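# Clip red and black leads onto their strips

## Task

Attach each test lead's clip firmly onto the exposed metal of its own strip, matching colours (the red lead's clip onto the red-sleeved strip, the black lead's onto the black-sleeved one). The strips must not be bent, and both leads must stay plugged in at their other end.

## Robot and tools

Robot. Two six-joint arms, left_arm and right_arm, each ending in a two-finger gripper. Joint order everywhere (rows, result lists) is waist, shoulder, elbow, forearm roll, wrist pitch, wrist roll. Left_arm's fingers are rigid. Right_arm's fingers can fold: a part held in the outer quarter of the pads is squeezed normally, but nearer the palm the fingers may wrap, pull the part inward, hold a thin part poorly, or release it when squeezed more. Pressing right_arm's fingertips into a surface folds them easily unless fully closed, so contact may go unnoticed and the next grasp may fail.

Frames. Everything is in the scene frame: origin at table-top height midway between the nominal bases, +z up, +x out over the table, left_arm toward +y. Calibrated bases: left_arm at (+0.041, +0.535, 0) m, right_arm at (-0.028, -0.508, 0) m, each turned very slightly about z. The gripper's fingers point along its own +z and separate along its y. end_effector_position is the spot between the pads when shut; fingertips extend about 33 mm past it at gaps up to 40 mm, only 9 mm when wide open. Reported hand poses can be a few cm off, more when reaching far.

Rows. A row is 18 numbers, each in [-1, 1], always for both arms: left_arm's 6 joint values, then its gripper position, force_limit, speed; then the same 9 for right_arm. Joint values are scaled offsets, not poses: they count from the Joint targets as they stood when the action (or move) began, never from the previous row. 1.0 equals 1.553 rad for waist and shoulder, 2.33 rad for elbow, 2.913 rad for the three wrist joints. Stated joint ranges: elbow -2.792 to 2.792 rad, all others -6.283 to 6.283 rad; a request more than 0.010 rad beyond a range is refused for both arms. Gripper position is absolute: +1 is 140 mm open, the pads touch near -0.8, -1 closes until blocked. force_limit sets pad force (about 14 N at -1, 40 N at 0, 58 N at +1 for a slow close); speed sets finger speed (about 30, 140, 250 mm/s at -1, 0, +1). Faster closes grip harder. To keep a gripper unchanged, resend its previous three numbers; 0 is itself a command.

execute_actions(actions, cameras): actions is a list of actions; each action is up to 15 rows, one per 1/30 s step, a short action repeating its last row. Pictures come back only when actions is empty or cameras names them (["all"], a list of cam_high, cam_left_wrist, cam_right_wrist, or [] for none).

move(target, speed, blend, stop_force, zero, blocking, cameras): target is one 18-number row or a list of up to 15 rows, all offsets from the same current Joint targets. Joints travel together along a path; grippers trace curves and nothing avoids obstacles or the other arm. speed is the peak joint rate in rad/s, 0.01 to 3.92, default 0.5 (one value or one per segment). blend in rad rounds corners in a list; 0 stops at each. stop_force, 10 to 80 N for both arms, ends an arm's path when estimated push against its motion exceeds that; use a low speed with it, and omit it when backing off a contact. zero (default true) re-zeroes the force estimate first. blocking=false returns after about 0.5 s while the move continues (not allowed with stop_force). The result adds a move: line such as done, off_target, moving, held or fault, plus limits=held if steps were withheld.

wait(seconds 0 to 10) lets time pass with last commands held. stop brakes a running move. zoom_image(camera, region [x0, y0, x1, y1] in pixels, at most 504 by 504) enlarges part of that camera's latest image. clear_fault(arm) clears a torque or force fault once reported. finished_scene(scene) ends the scene for good; call it only when the goal holds with the robot let go.

Results. Joint positions, velocities (rad, rad/s) and Joint targets (your next reference) per arm; end-effector pose and velocities; joint torques, external joint torques and flange force (gripper axes, with error). object_status: 0 moving, 1 blocked while opening, 2 blocked while closing (a grip), 3 reached the target or pads met. position_measured is in counts: 3 open, 75 about 100 mm, 139 about 60 mm, 200 about 20 mm, 230 pads together. To grip harder, raise force_limit and change position slightly (-1 to -0.98). Wrist depth gives a 7 by 7 grid of distances in mm ahead of each wrist camera. "joint sent to its limit" and "joint command not followed" (clearance check between arms) are warnings.

Avoid. Net force of 144 N or joint contact torques over their limits (elbow 144, wrist joints 40.5, waist and shoulder 306 N m) cause a fault stop needing clear_fault. Any contact or squeeze between the two arms can end the scene. Do not drop parts, slam into the table or fixtures, lever the gripper hard, or let anything leave the table. Avoid pressing toward unreachable poses or holding loads stretched out, which overheats motors and can lock an arm for 30 to 60 s. Move gently near the strips so they do not bend, and do not pull the leads out of their sockets.

Each tool is called after "Call:" as name([rows], argument=value, ...), one row to a line, values as JSON.

## Session

Call:
execute_actions(actions=[])

Scene clock: 0.00 s.
left_arm: end_effector_position=(+0.8497, -0.2158, +0.1648) position_measured=3 object_status=3 end_effector_quat_wxyz=(-0.079, -0.611, +0.757, -0.218) | right_arm: end_effector_position=(+0.2210, -0.6605, +0.2069) position_measured=3 object_status=3 end_effector_quat_wxyz=(-0.369, +0.079, +0.913, -0.155)
Joint positions: left_arm=[-0.723 0.768 1.05 -0.288 0.932 2.769] | right_arm=[-0.263 0.066 2.155 -0.391 1.659 -1.512]
Joint velocities: within noise
Joint torques (N m): no reading
External joint torques (N m): no reading
Flange force (N): no reading
Wrist depth (mm): cam_left_wrist=[407 381 356 334 317 299 282 / 393 370 344 326 309 292 277 / 383 362 336 317 301 286 272 / 371 346 329 309 294 277 266 / - 110 320 302 289 133 259 / - 325 313 296 281 132 91 / - 324 304 289 276 263 -] | cam_right_wrist=[- 787 642 572 472 271 257 / - - 554 466 394 323 326 / 759 - 501 - 402 354 316 / 636 539 480 - - - - / - 121 - - 335 138 114 / - 105 - - - - 102 / - - - 329 - 280 -]
Joint targets: left_arm=[-0.723 0.768 1.050 -0.288 0.932 2.769] | right_arm=[-0.263 0.066 2.155 -0.391 1.659 -1.512]
Tool commands: left_gripper/position=+1.0 left_gripper/force_limit=+1.0 left_gripper/speed=+1.0 right_gripper/position=+1.0 right_gripper/force_limit=+1.0 right_gripper/speed=+1.0

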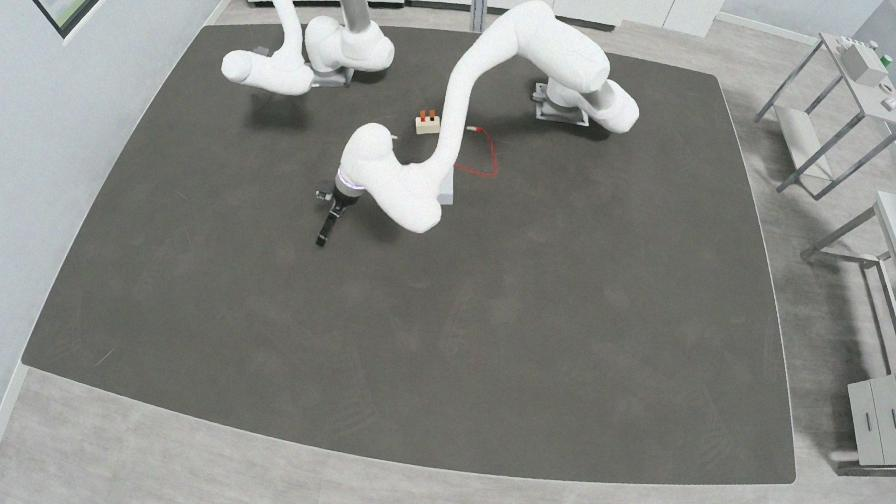

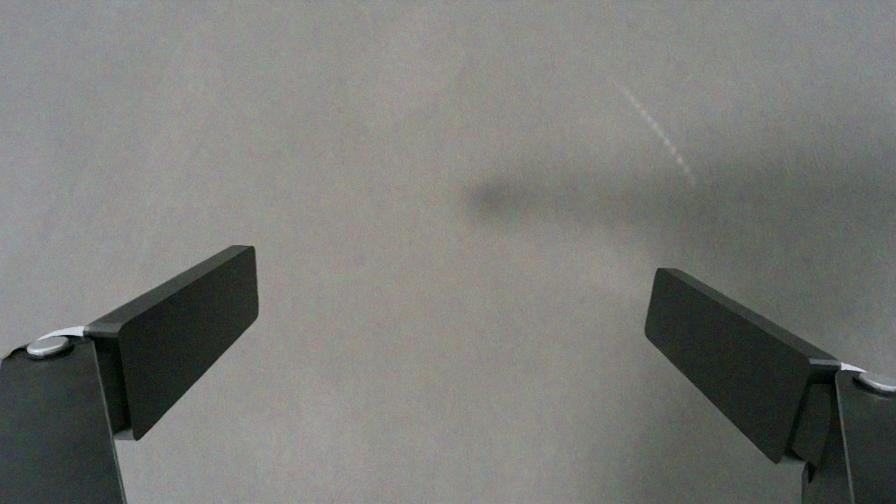

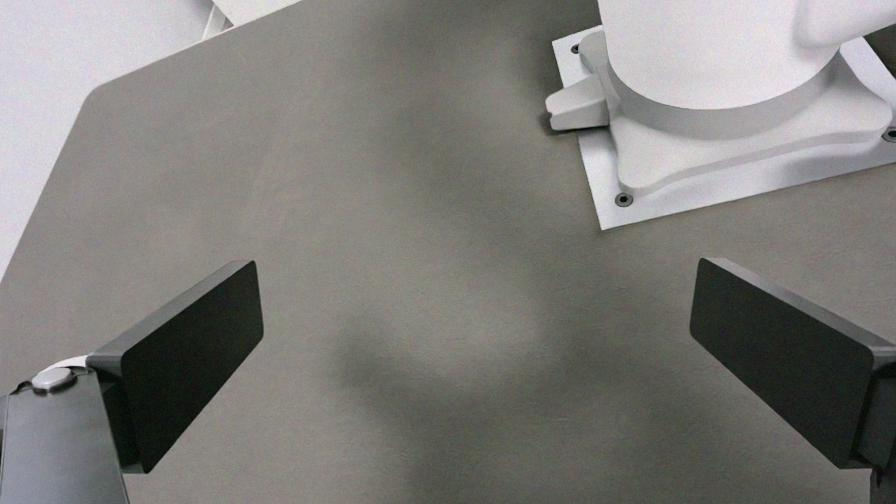

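Call:
zoom_image(camera="cam_high", region=[370, 80, 530, 220])

Scaled by 3.150 from the camera's 896x504 image, which has a finer 1280x720 frame.

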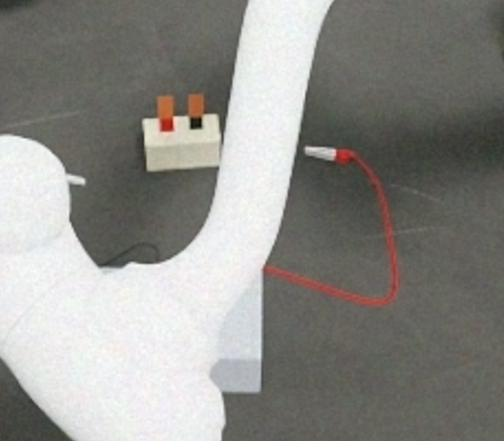

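Call:
move([
  [-0.0805,-0.715,0.4124,0.0989,0.1857,-0.1576,1,1,1,0.4668,-0.1159,-0.1352,0.1342,-0.0835,0.1483,1,1,1],
], speed=1.0, cameras=["all"])

Scene clock: 133.20 s.
left_arm: end_effector_position=(+0.3004, +0.2995, +0.3495) position_measured=3 object_status=3 end_effector_quat_wxyz=(+0.000, +0.706, -0.709, +0.000) | right_arm: end_effector_position=(+0.3801, -0.2490, +0.3499) position_measured=3 object_status=3 end_effector_quat_wxyz=(+0.000, -0.001, +1.000, +0.000)
Joint positions: left_arm=[-0.848 -0.342 2.011 0 1.473 2.31] | right_arm=[0.463 -0.114 1.84 0 1.416 -1.08]
Joint torques (N m): left_arm=[2.52 -13.53 -39.21 4.25 -0.01 0.25] | right_arm=[-1.34 -27.89 -40.18 4.46 0.43 -0.35]
External joint torques (N m): left_arm=[-2.49 6.25 -3.03 0.04 -0.04 -0.25] | right_arm=[1.36 -2.03 -1.96 -0.1 -0.4 0.35]
Flange force (N): left_arm=[15.0 -5.0 -3.9] | right_arm=[2.1 2.9 -2.9]
Wrist depth (mm): cam_left_wrist=[428 429 433 435 438 440 441 / 444 450 451 453 457 463 463 / 475 469 471 474 483 479 485 / 493 480 494 507 498 496 508 / - 110 514 506 517 125 540 / - 112 544 547 522 124 91 / - 550 579 575 400 335 -] | cam_right_wrist=[450 - - 446 - 449 - / 476 473 - 464 477 468 477 / 491 484 - - 475 - 487 / - - - - 503 148 498 / - 121 529 531 - 138 114 / - 104 - 551 - - 102 / - - 590 590 574 - -]
Joint targets: left_arm=[-0.848 -0.343 2.011 0.000 1.473 2.310] | right_arm=[0.463 -0.114 1.839 0.000 1.416 -1.080]
move: done
camera_calibration:
cam_left_wrist: T_world_to_cam=[[-0.998438, -0.0541822, 0.0136515, 0.318356], [-0.048824, 0.964804, 0.258397, -0.344164], [-0.0271716, 0.257327, -0.965942, 0.414095], [0, 0, 0, 1]] pos_world=[0.312307, 0.242742, 0.484577]
cam_right_wrist: T_world_to_cam=[[0.0133029, 0.999905, -0.00363177, 0.254196], [0.960998, -0.0117818, 0.276303, -0.448633], [0.276234, -0.00716576, -0.961064, 0.371758], [0, 0, 0, 1]] pos_world=[0.325062, -0.256793, 0.482165]

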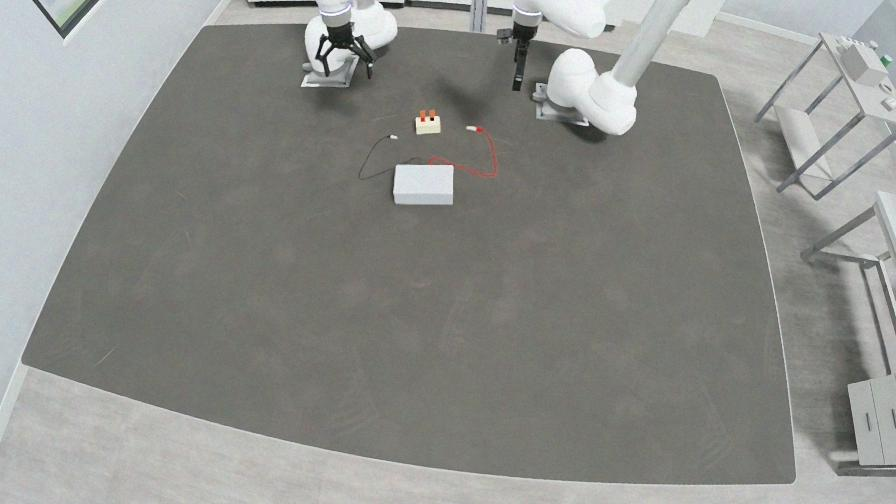

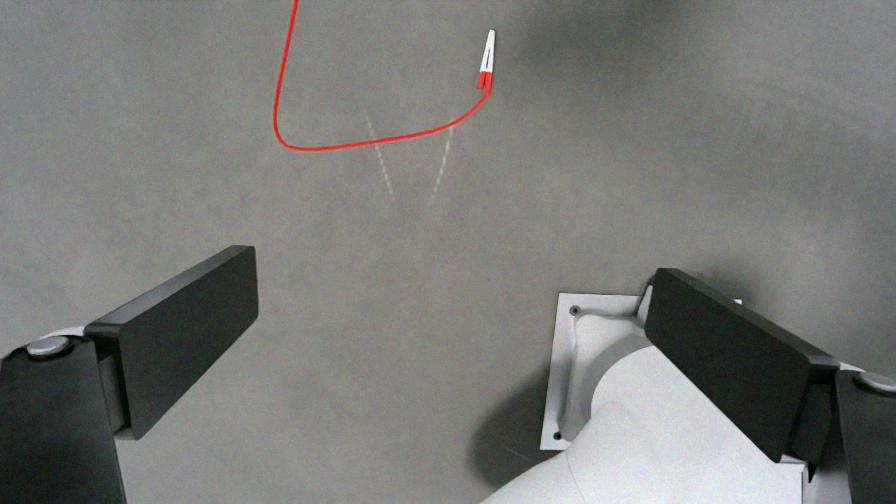

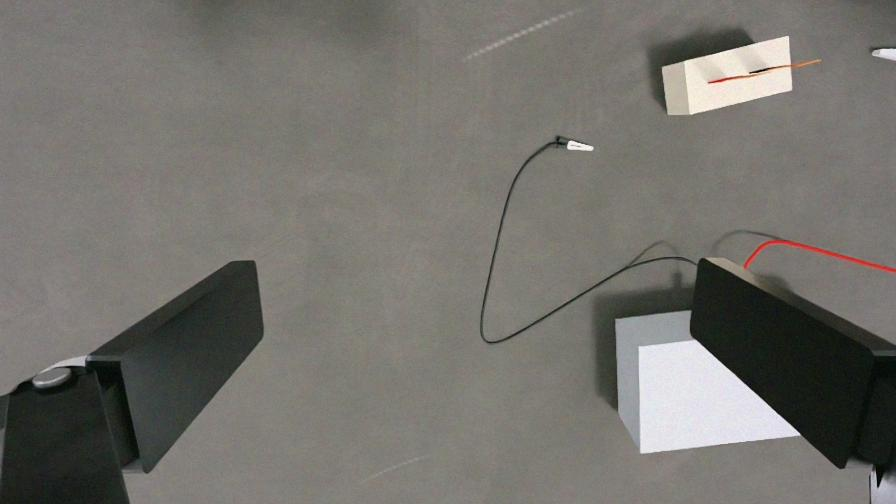

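Call:
zoom_image(camera="cam_right_wrist", region=[520, 10, 896, 221])

Call:
zoom_image(camera="cam_left_wrist", region=[430, 10, 550, 110])

Call:
zoom_image(camera="cam_right_wrist", region=[530, 110, 620, 185])

Call:
zoom_image(camera="cam_high", region=[380, 95, 500, 185])

Scaled by 1.340 from the camera's 896x504 image, which has a finer 1280x720 frame.

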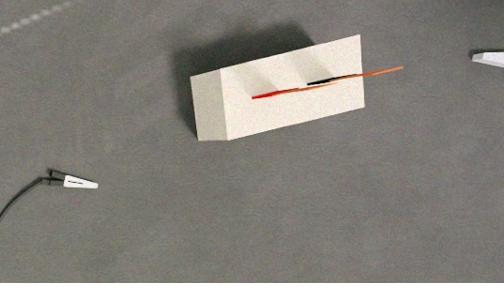

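Scaled by 4.200 from the camera's 896x504 image, which has a finer 1280x720 frame.

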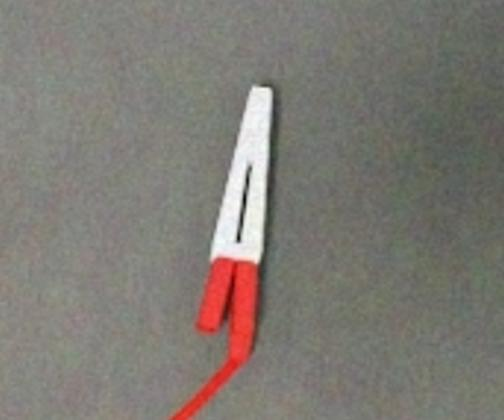

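Scaled by 5.600 from the camera's 896x504 image, which has a finer 1280x720 frame.

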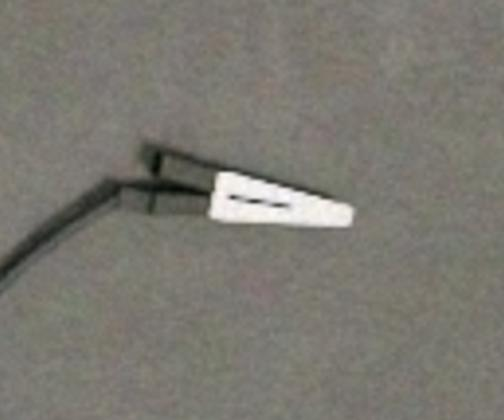

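Scaled by 4.200 from the camera's 896x504 image, which has a finer 1280x720 frame.

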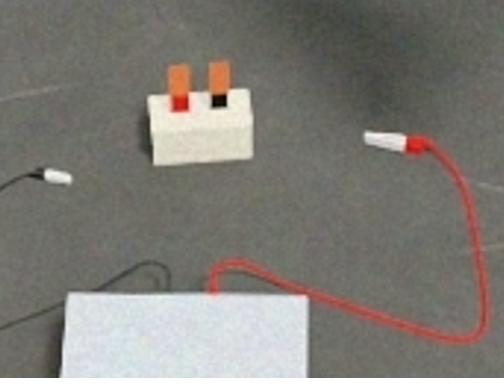

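Call:
move([
  [-0.148,0.1706,0.1048,0,-0.1746,-0.0563,-0.29,1,-0.5,0,0,0,0,0,0,1,1,1],
], speed=0.8, cameras=["cam_left_wrist"])

Call:
zoom_image(camera="cam_left_wrist", region=[324, 180, 574, 504])

Scene clock: 207.93 s.
left_arm: end_effector_position=(+0.2704, +0.1917, +0.1193) position_measured=165 object_status=0 end_effector_quat_wxyz=(+0.000, +0.682, -0.731, +0.000) | right_arm: end_effector_position=(+0.3801, -0.2489, +0.3499) position_measured=3 object_status=3 end_effector_quat_wxyz=(+0.000, -0.001, +1.000, +0.000)
Joint positions: left_arm=[-1.078 -0.077 2.255 0 0.964 2.146] | right_arm=[0.463 -0.114 1.839 0 1.416 -1.08]
Joint torques (N m): left_arm=[2.01 -33.05 -32.21 3.47 0.17 0.37] | right_arm=[-1.76 -27.46 -39.94 4.46 0.4 -0.54]
External joint torques (N m): left_arm=[-1.96 6.16 -2.6 0.07 -0.22 -0.37] | right_arm=[1.67 -2.78 -2.4 -0.09 -0.36 0.54]
Flange force (N): left_arm=[14.6 -4.2 4.9] | right_arm=[3.1 3.5 -3.9]
Wrist depth (mm): cam_left_wrist=[224 224 228 228 230 232 234 / 234 235 238 239 239 242 243 / 244 246 248 247 252 252 254 / 255 257 258 259 261 264 267 / 268 265 94 274 119 276 281 / - - - 289 75 95 293 / - - - 304 - - 67] | cam_right_wrist=[- - - - - - - / - 470 - 457 - 399 - / - 491 - 490 - - - / 500 504 - 539 502 147 - / - 122 - - 517 138 108 / - 112 556 - 555 - 102 / - 573 - 562 577 - -]
Joint targets: left_arm=[-1.078 -0.077 2.255 0.000 0.964 2.146] | right_arm=[0.463 -0.114 1.839 0.000 1.416 -1.080]
move: done
camera_calibration:
cam_left_wrist: T_world_to_cam=[[-0.999832, 0.0118404, 0.0140275, 0.273335], [0.0150681, 0.965823, 0.258765, -0.199623], [-0.0104842, 0.258932, -0.965839, 0.21386], [0, 0, 0, 1]] pos_world=[0.278539, 0.134188, 0.254375]
Images, in order (width x height): cam_left_wrist 896x504.

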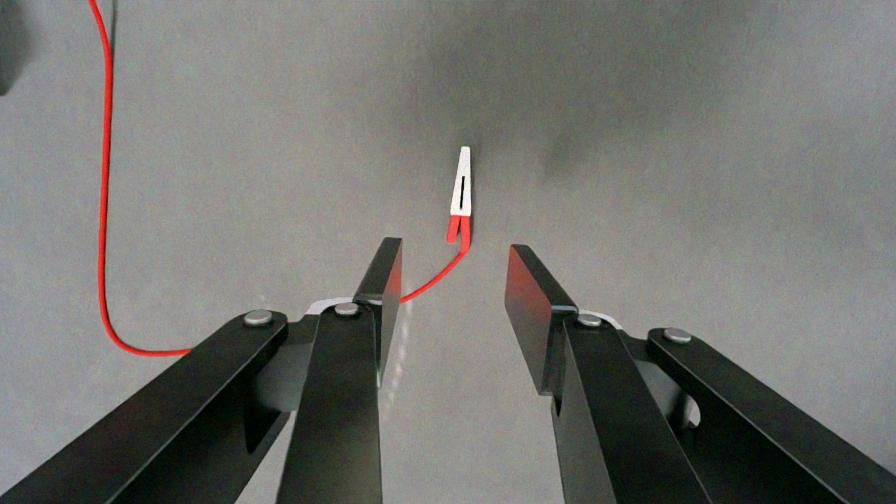

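Scaled by 1.556 from the camera's 896x504 image, which has a finer 1280x720 frame.

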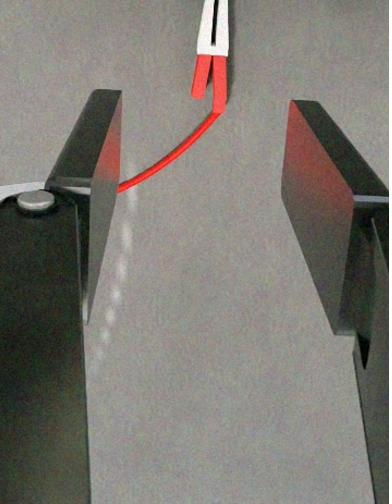

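Call:
move([
  [-0.004,0.0531,0.0306,0,-0.0531,0.004,-0.29,1,-0.5,0,0,0,0,0,0,1,1,1],
], speed=0.2, cameras=["cam_left_wrist"])

Call:
zoom_image(camera="cam_left_wrist", region=[360, 180, 560, 320])

Scene clock: 234.60 s.
left_arm: end_effector_position=(+0.2668, +0.1927, +0.0546) position_measured=165 object_status=3 end_effector_quat_wxyz=(+0.000, -0.675, +0.738, +0.000) | right_arm: end_effector_position=(+0.3801, -0.2489, +0.3499) position_measured=3 object_status=3 end_effector_quat_wxyz=(+0.000, -0.001, +1.000, +0.000)
Joint positions: left_arm=[-1.084 0.005 2.326 0 0.81 2.157] | right_arm=[0.463 -0.114 1.839 0 1.416 -1.08]
Joint torques (N m): left_arm=[2.14 -38.6 -27.88 3.09 0.29 0.35] | right_arm=[-1.68 -27.2 -39.87 4.47 0.43 -0.51]
External joint torques (N m): left_arm=[-2.1 7.27 -2.83 0.04 -0.34 -0.35] | right_arm=[1.79 -3.16 -2.41 -0.1 -0.4 0.51]
Flange force (N): left_arm=[16.1 -5.1 9.3] | right_arm=[3.7 3.3 -3.9]
Wrist depth (mm): cam_left_wrist=[167 168 169 170 171 173 173 / 174 176 177 179 179 180 182 / 182 183 184 185 186 188 189 / 191 192 193 192 194 197 198 / 200 197 95 202 119 206 209 / - - - 215 75 95 217 / - - - 226 - - 67] | cam_right_wrist=[- - - 454 455 457 455 / - 467 472 - 463 - 462 / 482 490 473 493 486 - 482 / 508 475 507 519 505 491 504 / - 122 534 - - 137 108 / - 112 - 532 576 - 102 / - - 572 - - - -]
Joint targets: left_arm=[-1.084 0.005 2.326 0.000 0.810 2.157] | right_arm=[0.463 -0.114 1.839 0.000 1.416 -1.080]
move: done
camera_calibration:
cam_left_wrist: T_world_to_cam=[[-0.999465, 0.0297188, 0.0136207, 0.267141], [0.0322285, 0.965587, 0.258077, -0.188399], [-0.00548223, 0.258378, -0.966028, 0.149887], [0, 0, 0, 1]] pos_world=[0.273892, 0.135249, 0.189778]
Images, in order (width x height): cam_left_wrist 896x504.

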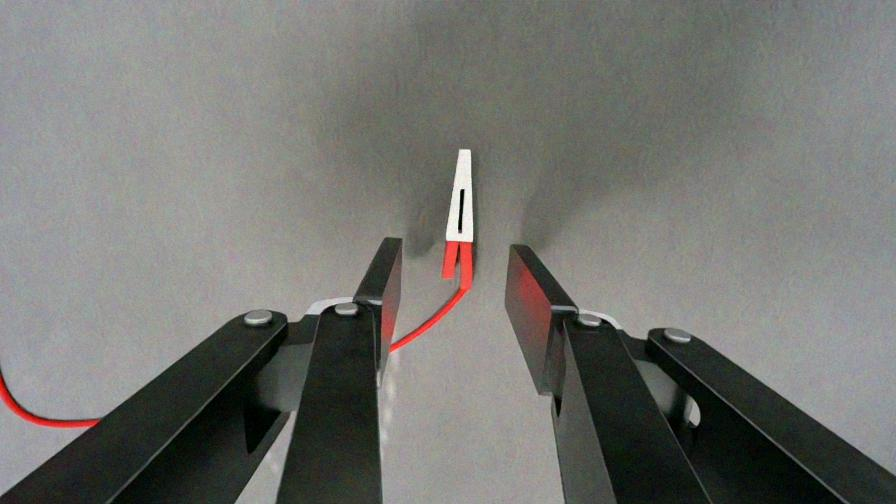

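Scaled by 2.520 from the camera's 896x504 image, which has a finer 1280x720 frame.

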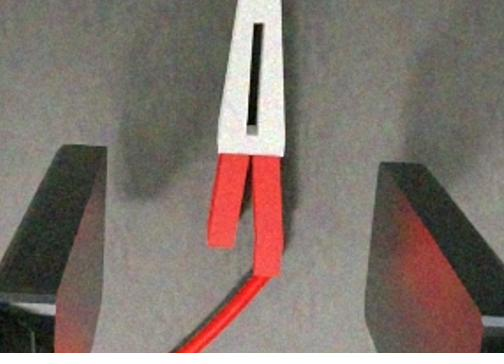

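Call:
move([
  [0,0.0256,0.0096,0,-0.0213,0,-0.29,1,-0.5,0,0,0,0,0,0,1,1,1],
], speed=0.04, stop_force=12, cameras=["cam_left_wrist"])

Call:
zoom_image(camera="cam_left_wrist", region=[360, 180, 560, 320])

Scene clock: 248.33 s.
left_arm: end_effector_position=(+0.2669, +0.1927, +0.0327) position_measured=165 object_status=3 end_effector_quat_wxyz=(+0.000, -0.675, +0.738, +0.000) | right_arm: end_effector_position=(+0.3801, -0.2489, +0.3499) position_measured=3 object_status=3 end_effector_quat_wxyz=(+0.000, -0.001, +1.000, +0.000)
Joint positions: left_arm=[-1.084 0.04 2.346 0 0.755 2.157] | right_arm=[0.463 -0.114 1.839 0 1.416 -1.08]
Joint torques (N m): left_arm=[1.04 -6.97 -9.99 2.51 -7.3 0.4] | right_arm=[-2.06 -27.53 -39.83 4.48 0.4 -0.5]
External joint torques (N m): left_arm=[-1.05 -26.21 -19.14 0.46 7.24 -0.4] | right_arm=[2.09 -3.03 -2.43 -0.11 -0.36 0.5]
Flange force (N): left_arm=[-4.5 8.1 -77.6] | right_arm=[3.7 4.0 -4.0]
Wrist depth (mm): cam_left_wrist=[149 149 149 151 152 153 154 / 155 155 156 157 158 159 161 / 161 162 163 164 166 167 168 / 169 170 170 170 171 175 175 / 177 176 95 179 117 182 185 / - - - 190 75 95 194 / - - - 199 - - 67] | cam_right_wrist=[- 454 452 - - - 442 / 475 468 472 - 480 460 - / - 487 495 493 487 483 - / - 505 - 508 500 147 - / - 121 - 526 507 137 108 / - 113 542 547 563 - 102 / - 582 - 573 566 563 97]
Joint targets: left_arm=[-1.084 0.040 2.346 0.000 0.755 2.157] | right_arm=[0.463 -0.114 1.839 0.000 1.416 -1.080]
move: contact (left_arm)
camera_calibration:
cam_left_wrist: T_world_to_cam=[[-0.999465, 0.0297188, 0.0136207, 0.267543], [0.0322285, 0.965587, 0.258077, -0.182654], [-0.00548223, 0.258378, -0.966028, 0.128758], [0, 0, 0, 1]] pos_world=[0.273992, 0.135149, 0.167878]
Images, in order (width x height): cam_left_wrist 896x504.

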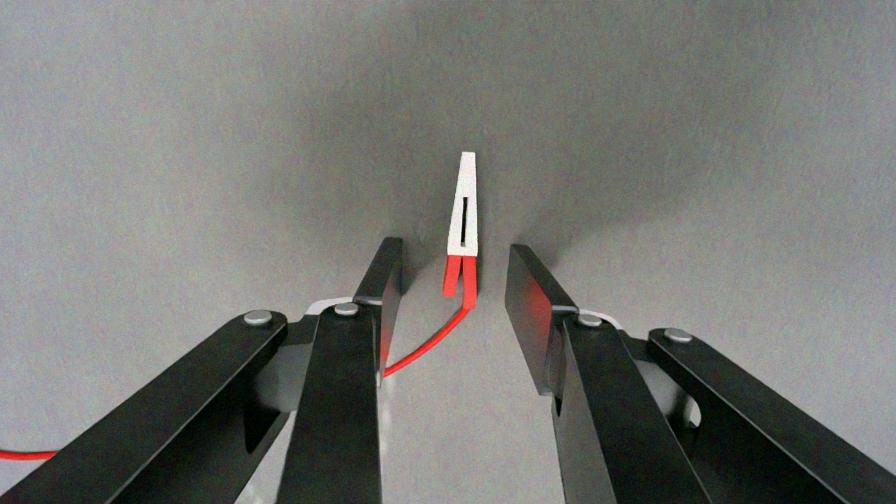

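Scaled by 2.520 from the camera's 896x504 image, which has a finer 1280x720 frame.

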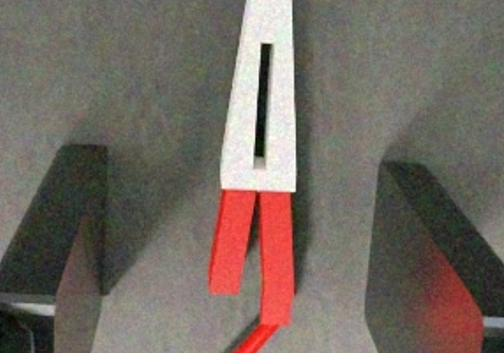

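Call:
move([
  [0,-0.0052,-0.0019,0,0.0043,0,-0.29,1,-0.5,0,0,0,0,0,0,1,1,1],
  [0.0024,-0.0086,0.0022,0,0.0030,0.0015,-0.29,1,-0.5,0,0,0,0,0,0,1,1,1],
], speed=0.05)

Call:
execute_actions([
  [[0,0,0,0,0,0,-1,-0.5,-1,0,0,0,0,0,0,1,1,1]],
  [[0,0,0,0,0,0,-1,-0.5,-1,0,0,0,0,0,0,1,1,1]],
], cameras=["cam_left_wrist"])

Call:
zoom_image(camera="cam_left_wrist", region=[360, 140, 560, 320])

Scene clock: 268.90 s.
left_arm: end_effector_position=(+0.2657, +0.1979, +0.0362) position_measured=165 object_status=3 end_effector_quat_wxyz=(+0.000, -0.675, +0.738, +0.000) | right_arm: end_effector_position=(+0.3801, -0.2489, +0.3499) position_measured=3 object_status=3 end_effector_quat_wxyz=(+0.000, -0.001, +1.000, +0.000)
Joint positions: left_arm=[-1.081 0.027 2.351 0 0.764 2.162] | right_arm=[0.463 -0.114 1.839 0 1.416 -1.08]
Joint torques (N m): left_arm=[1.99 -40.56 -27.13 3 0.3 0.55] | right_arm=[-1.84 -27.36 -39.91 4.51 0.41 -0.5]
External joint torques (N m): left_arm=[-2 8.49 -2.15 -0.02 -0.34 -0.55] | right_arm=[1.97 -3.1 -2.32 -0.14 -0.38 0.5]
Flange force (N): left_arm=[16.7 -5.3 12.9] | right_arm=[3.9 3.6 -3.8]
Wrist depth (mm): cam_left_wrist=[151 152 153 154 154 155 157 / 157 158 159 161 162 162 164 / 164 165 166 167 169 170 171 / 172 173 173 174 175 178 179 / 180 179 93 185 117 186 189 / - - - 194 75 95 198 / - - - 204 - - 67] | cam_right_wrist=[455 - 469 460 - 445 - / 468 470 480 475 - - - / 455 489 496 - 482 495 483 / 521 512 - - 506 502 510 / 523 122 - - 522 138 107 / - 105 - - 550 476 102 / - 587 611 585 565 - -]
Joint targets: left_arm=[-1.081 0.026 2.351 0.000 0.764 2.162] | right_arm=[0.463 -0.114 1.839 0.000 1.416 -1.080]
move: done

Scene clock: 270.30 s.
left_arm: end_effector_position=(+0.2657, +0.1980, +0.0362) position_measured=218 object_status=0 end_effector_quat_wxyz=(+0.000, -0.675, +0.738, +0.000) | right_arm: end_effector_position=(+0.3801, -0.2489, +0.3499) position_measured=3 object_status=3 end_effector_quat_wxyz=(+0.000, -0.001, +1.000, +0.000)
Joint positions: left_arm=[-1.081 0.026 2.351 0 0.764 2.162] | right_arm=[0.463 -0.114 1.839 0 1.416 -1.08]
Joint torques (N m): left_arm=[2.53 -38.28 -25.96 2.88 0.06 0.37] | right_arm=[-1.85 -27.64 -39.94 4.51 0.4 -0.57]
External joint torques (N m): left_arm=[-2.52 6.24 -3.27 0.1 -0.1 -0.37] | right_arm=[1.82 -2.56 -2.52 -0.13 -0.38 0.57]
External joint torques at the end of the 1st action: left_arm=[-2.18 6.78 -2.58 0.02 -0.12 -0.4] | right_arm=[1.85 -2.57 -2.28 -0.1 -0.37 0.56]
Flange force (N): left_arm=[15.8 -3.6 7.6] | right_arm=[2.8 4.1 -4.0]
Flange force at the end of the 1st action (N): left_arm=[15.2 -4.0 9.1] | right_arm=[3.1 3.9 -3.6]
Wrist depth (mm): cam_left_wrist=[151 152 153 154 155 156 157 / 157 158 159 160 162 162 164 / 164 165 166 167 169 170 171 / 172 173 174 172 176 178 179 / 180 181 179 102 102 186 189 / 189 69 79 - 84 193 198 / - - - - - 68 207] | cam_right_wrist=[451 - - - - 457 449 / - - - 457 - 420 455 / - 472 485 489 - - - / - - - - - - - / - 122 - 539 - 138 108 / - 112 554 528 - - 102 / - 581 582 572 597 611 -]
Joint targets: left_arm=[-1.081 0.026 2.351 0.000 0.764 2.162] | right_arm=[0.463 -0.114 1.839 0.000 1.416 -1.080]
camera_calibration:
cam_left_wrist: T_world_to_cam=[[-0.999442, 0.0303571, 0.0139168, 0.265991], [0.0329239, 0.965462, 0.258456, -0.188845], [-0.00559017, 0.258771, -0.965923, 0.130621], [0, 0, 0, 1]] pos_world=[0.27279, 0.140447, 0.171277]
Images, in order (width x height): cam_left_wrist 896x504.

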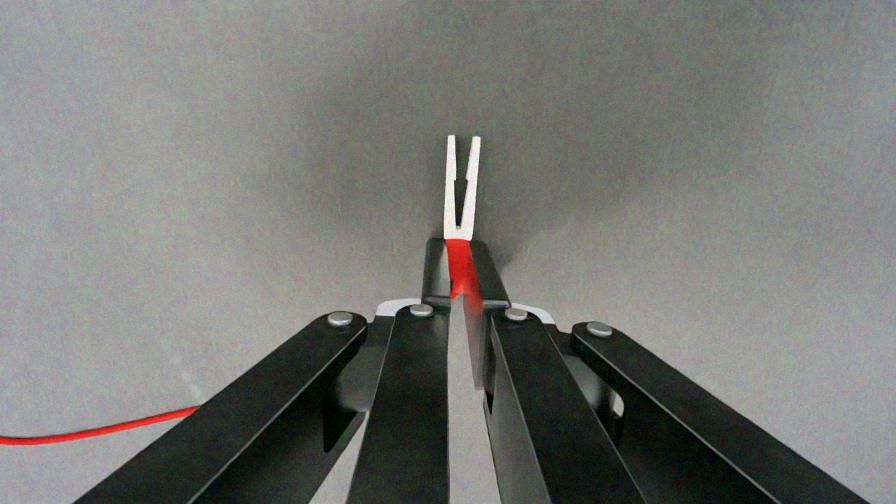

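Scaled by 2.520 from the camera's 896x504 image, which has a finer 1280x720 frame.

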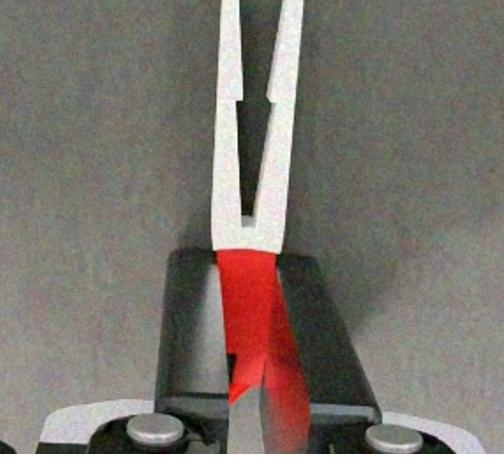

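Call:
move([
  [0,-0.0971,-0.0511,0,0.0928,0,-1,-0.5,-1,0,0,0,0,0,0,1,1,1],
  [-0.093,0.1598,-0.2811,0,0.1399,0.9348,-1,-0.5,-1,-0.322,0,0,0,0,0,1,1,1],
], speed=[0.2,0.8], blend=0.03, cameras=["all"])

Call:
zoom_image(camera="cam_left_wrist", region=[320, 0, 600, 320])

Call:
zoom_image(camera="cam_high", region=[350, 80, 510, 200])

Scene clock: 308.70 s.
left_arm: end_effector_position=(+0.3129, -0.0927, +0.1991) position_measured=218 object_status=2 end_effector_quat_wxyz=(+0.000, +0.638, +0.770, +0.000) | right_arm: end_effector_position=(+0.4542, -0.4763, +0.3499) position_measured=3 object_status=3 end_effector_quat_wxyz=(+0.000, +0.246, +0.969, +0.000)
Joint positions: left_arm=[-1.225 0.275 1.696 0 1.172 4.885] | right_arm=[-0.038 -0.114 1.839 0 1.416 -1.08]
Joint torques (N m): left_arm=[2.35 -75.72 -36.25 3.93 0.2 0.38] | right_arm=[-2.16 -27.66 -39.84 4.49 0.4 -0.56]
External joint torques (N m): left_arm=[-2.3 8.37 -2.68 0.08 -0.15 -0.38] | right_arm=[2.25 -2.82 -2.43 -0.12 -0.37 0.56]
Flange force (N): left_arm=[-18.0 0.1 2.6] | right_arm=[3.7 4.6 -3.9]
Wrist depth (mm): cam_left_wrist=[296 297 300 264 303 304 265 / 307 312 311 275 314 317 268 / 320 322 324 324 329 327 266 / 335 337 340 165 346 341 279 / 351 353 348 100 105 364 365 / 367 - 79 - 84 377 382 / - - - - - 68 398] | cam_right_wrist=[- - 449 457 - - - / - 463 - - 468 490 - / 500 489 487 513 - 485 491 / 509 504 - - 542 503 507 / - 122 555 - - 137 108 / - 105 556 - - - 102 / - 602 581 - - 587 -]
Joint targets: left_arm=[-1.225 0.275 1.696 0.000 1.172 4.885] | right_arm=[-0.038 -0.114 1.839 0.000 1.416 -1.080]
move: done
camera_calibration:
cam_left_wrist: T_world_to_cam=[[0.970265, 0.241627, 0.0142471, -0.277092], [0.229915, -0.938437, 0.257828, -0.189889], [0.0756682, -0.246886, -0.966086, 0.291249], [0, 0, 0, 1]] pos_world=[0.290473, -0.0393406, 0.334277]
cam_right_wrist: T_world_to_cam=[[0.491124, 0.871083, -0.00352244, 0.202027], [0.837625, -0.471143, 0.276421, -0.685287], [0.239126, -0.138707, -0.96103, 0.303972], [0, 0, 0, 1]] pos_world=[0.402106, -0.456687, 0.482265]

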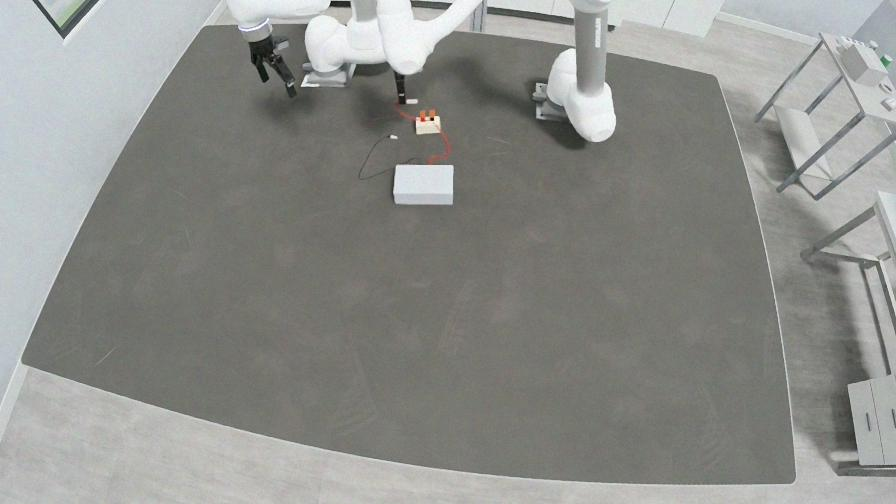

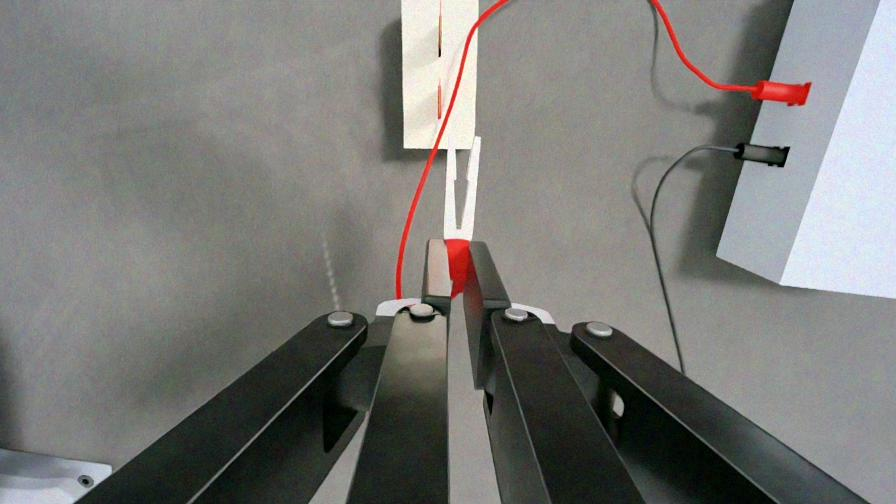

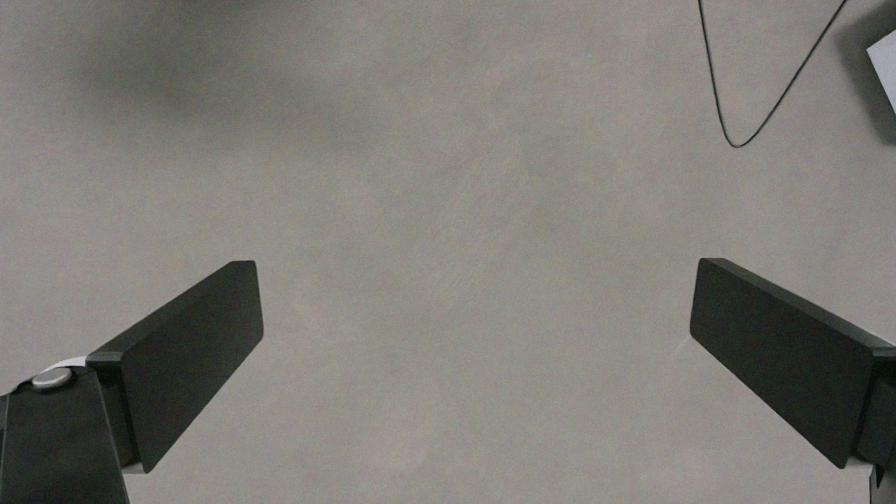

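Scaled by 1.575 from the camera's 896x504 image, which has a finer 1280x720 frame.

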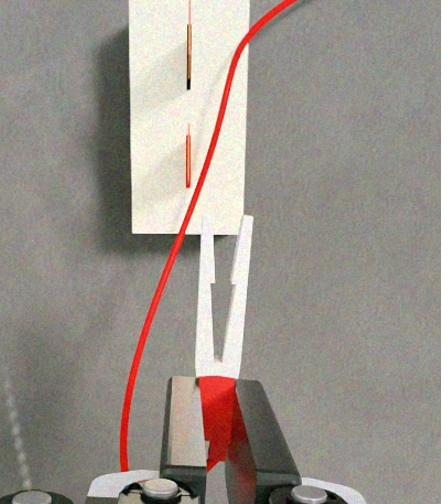

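Scaled by 3.150 from the camera's 896x504 image, which has a finer 1280x720 frame.

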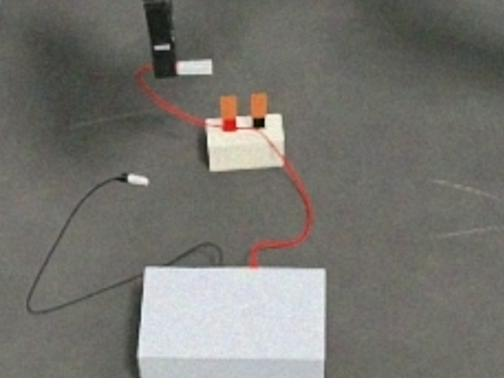

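Call:
move([
  [-0.0073,0.051,0.03,0,-0.0517,-0.0206,-1,-0.5,-1,0,0,0,0,0,0,1,1,1],
], speed=0.15, cameras=["cam_left_wrist","cam_high"])

Call:
zoom_image(camera="cam_left_wrist", region=[320, 0, 600, 320])

Call:
zoom_image(camera="cam_high", region=[390, 85, 460, 145])

Scene clock: 403.57 s.
left_arm: end_effector_position=(+0.3089, -0.1044, +0.1099) position_measured=218 object_status=2 end_effector_quat_wxyz=(+0.000, +0.620, +0.785, +0.000) | right_arm: end_effector_position=(+0.4542, -0.4763, +0.3499) position_measured=3 object_status=3 end_effector_quat_wxyz=(+0.000, +0.246, +0.969, +0.000)
Joint positions: left_arm=[-1.236 0.354 1.766 0 1.021 4.825] | right_arm=[-0.038 -0.114 1.839 0 1.416 -1.08]
Joint torques (N m): left_arm=[2.21 -81.25 -33.32 3.69 0.1 0.45] | right_arm=[-1.58 -27.66 -39.86 4.49 0.41 -0.52]
External joint torques (N m): left_arm=[-2.2 8.79 -2.79 0.03 -0.06 -0.45] | right_arm=[1.48 -2.24 -2.27 -0.14 -0.38 0.52]
Flange force (N): left_arm=[-18.2 -0.9 5.3] | right_arm=[2.2 3.5 -3.5]
Wrist depth (mm): cam_left_wrist=[217 217 219 180 221 223 223 / 225 227 228 188 230 232 234 / 235 236 238 237 241 242 242 / 245 246 248 244 252 254 251 / 257 258 256 100 105 265 267 / 268 69 79 - 84 277 282 / - - - - - 68 294] | cam_right_wrist=[452 442 452 453 - 448 - / 470 - 468 483 461 456 425 / - 480 - 507 486 - 492 / 495 - - 538 504 - - / 526 122 - - - 138 108 / - 105 - - - 545 102 / - 571 - - - 581 -]
Joint targets: left_arm=[-1.237 0.354 1.766 0.000 1.021 4.825] | right_arm=[-0.038 -0.114 1.839 0.000 1.416 -1.080]
move: done
camera_calibration:
cam_left_wrist: T_world_to_cam=[[0.957403, 0.288398, 0.0143736, -0.260223], [0.274997, -0.925837, 0.259236, -0.189669], [0.0880707, -0.244241, -0.965707, 0.198884], [0, 0, 0, 1]] pos_world=[0.283781, -0.0519795, 0.244973]
Images, in order (width x height): cam_high 896x504, cam_left_wrist 896x504.

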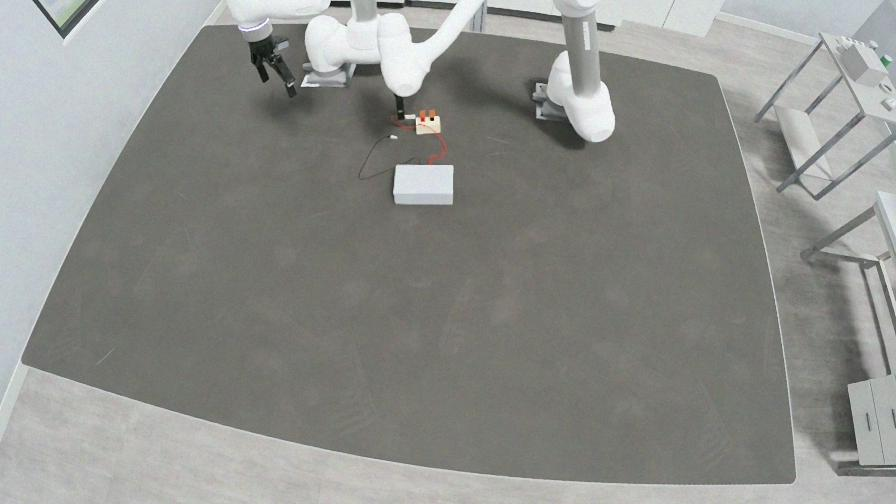

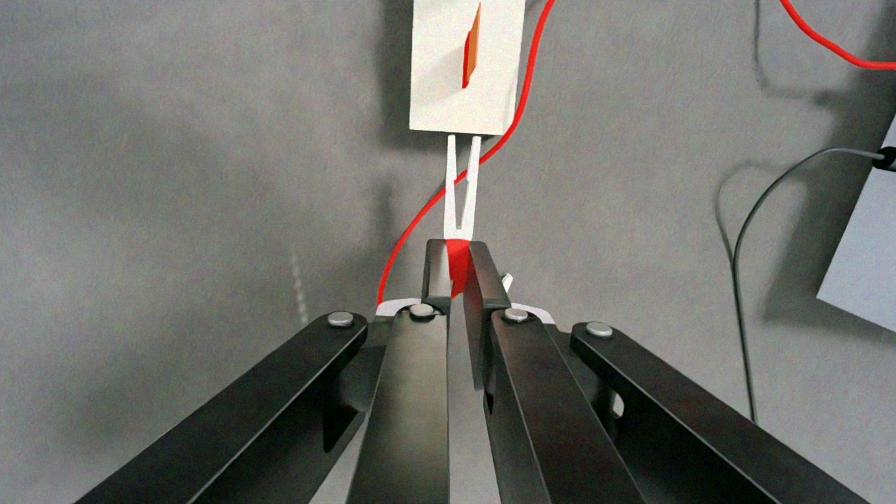

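Scaled by 1.575 from the camera's 896x504 image, which has a finer 1280x720 frame.

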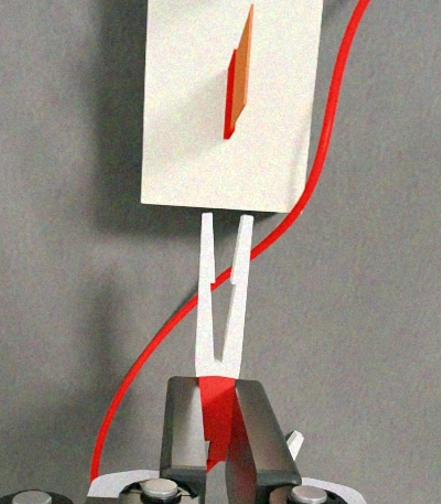

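Scaled by 7.200 from the camera's 896x504 image, which has a finer 1280x720 frame.

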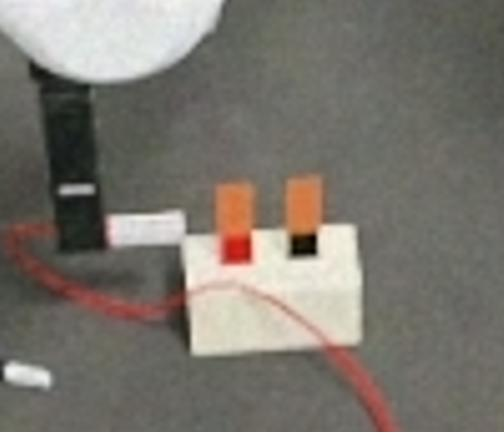

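Call:
zoom_image(camera="cam_left_wrist", region=[430, 0, 510, 150])

Scaled by 3.360 from the camera's 896x504 image, which has a finer 1280x720 frame.

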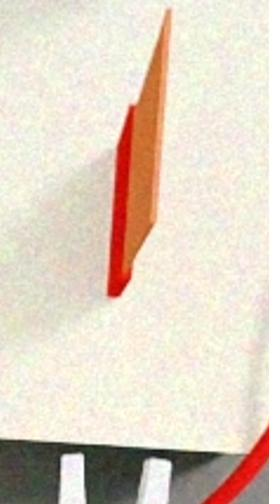

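Call:
move([
  [0.0012,-0.0066,-0.0008,0,0.0042,0.0006,-1,-0.5,-1,0,0,0,0,0,0,1,1,1],
  [0.0049,-0.0361,0.0270,0,-0.0024,0.0026,-1,-0.5,-1,0,0,0,0,0,0,1,1,1],
], speed=0.04, stop_force=12, cameras=["cam_left_wrist","cam_high"])

Call:
zoom_image(camera="cam_left_wrist", region=[410, 80, 510, 260])

Call:
zoom_image(camera="cam_high", region=[390, 85, 460, 145])

Scene clock: 461.00 s.
left_arm: end_effector_position=(+0.3016, -0.0696, +0.1177) position_measured=218 object_status=2 end_effector_quat_wxyz=(+0.000, +0.620, +0.785, +0.000) | right_arm: end_effector_position=(+0.4542, -0.4763, +0.3499) position_measured=3 object_status=3 end_effector_quat_wxyz=(+0.000, +0.246, +0.969, +0.000)
Joint positions: left_arm=[-1.229 0.298 1.829 0 1.014 4.832] | right_arm=[-0.038 -0.114 1.839 0 1.416 -1.08]
Joint torques (N m): left_arm=[2.26 -74.95 -33.13 3.62 0.14 0.39] | right_arm=[-1.73 -27.57 -39.88 4.5 0.38 -0.53]
External joint torques (N m): left_arm=[-2.26 8.47 -2.7 0.08 -0.1 -0.39] | right_arm=[1.76 -2.83 -2.31 -0.14 -0.34 0.53]
Flange force (N): left_arm=[-17.5 -1.0 5.2] | right_arm=[3.3 3.5 -3.8]
Wrist depth (mm): cam_left_wrist=[223 224 226 188 228 229 231 / 232 234 235 194 238 239 240 / 242 244 245 202 249 250 249 / 253 254 256 164 259 259 246 / 266 267 264 100 105 276 248 / 278 69 79 - 84 284 290 / - - - - - 68 304] | cam_right_wrist=[- - 449 459 446 459 - / - - 464 - 468 467 475 / - - 483 - - - 493 / 532 - 514 - - - - / 528 122 524 549 - 138 108 / - 105 551 573 562 - 102 / - 578 - 581 586 - -]
Joint targets: left_arm=[-1.229 0.298 1.829 0.000 1.014 4.832] | right_arm=[-0.038 -0.114 1.839 0.000 1.416 -1.080]
move: done
camera_calibration:
cam_left_wrist: T_world_to_cam=[[0.957399, 0.288408, 0.0144096, -0.26339], [0.274979, -0.925784, 0.259441, -0.15751], [0.0881649, -0.244426, -0.965652, 0.215515], [0, 0, 0, 1]] pos_world=[0.276481, -0.0171794, 0.252773]
Images, in order (width x height): cam_high 896x504, cam_left_wrist 896x504.

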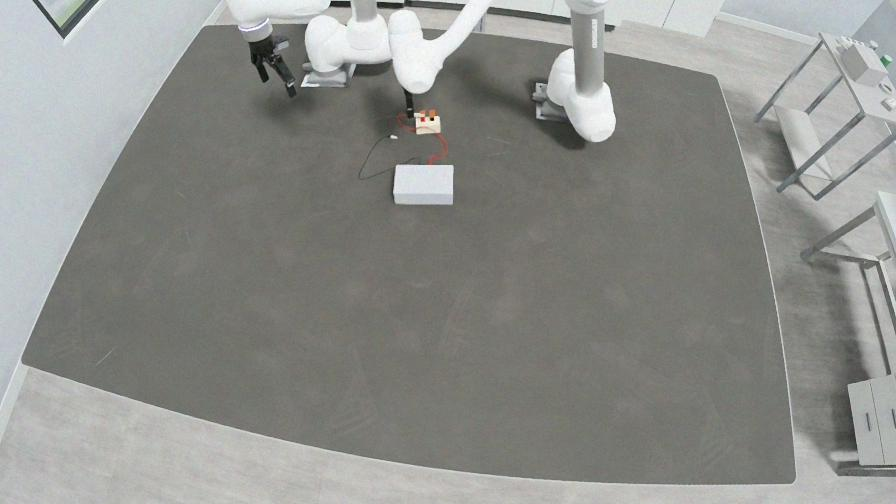

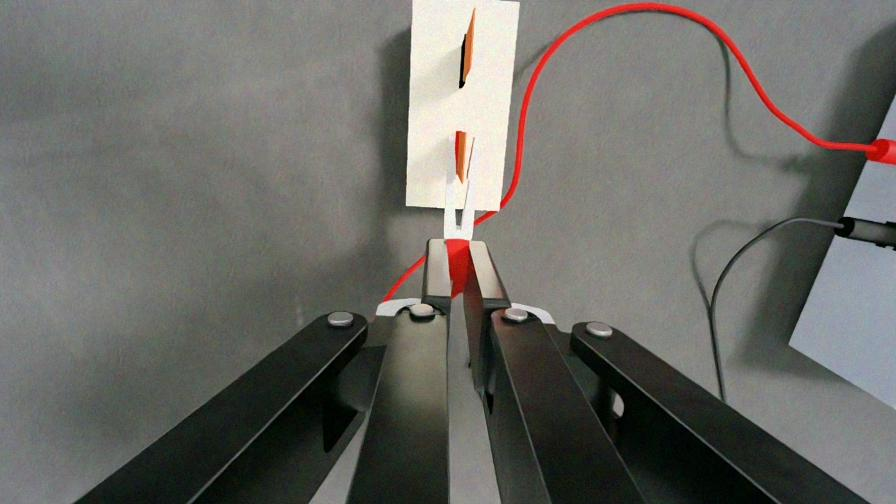

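Scaled by 2.800 from the camera's 896x504 image, which has a finer 1280x720 frame.

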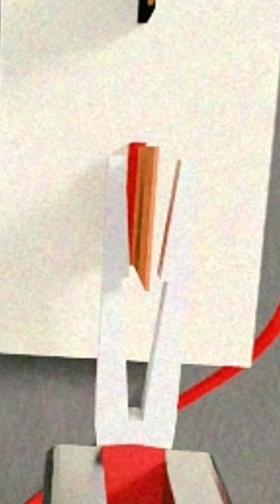

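Scaled by 7.200 from the camera's 896x504 image, which has a finer 1280x720 frame.

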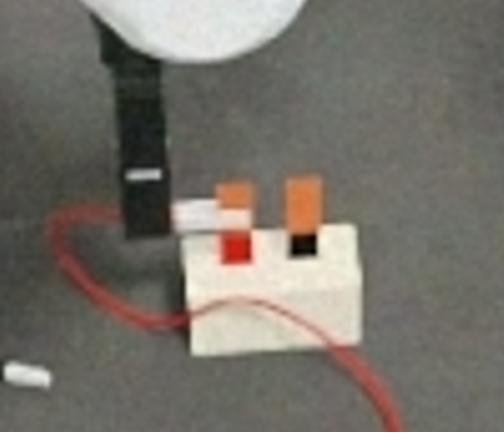

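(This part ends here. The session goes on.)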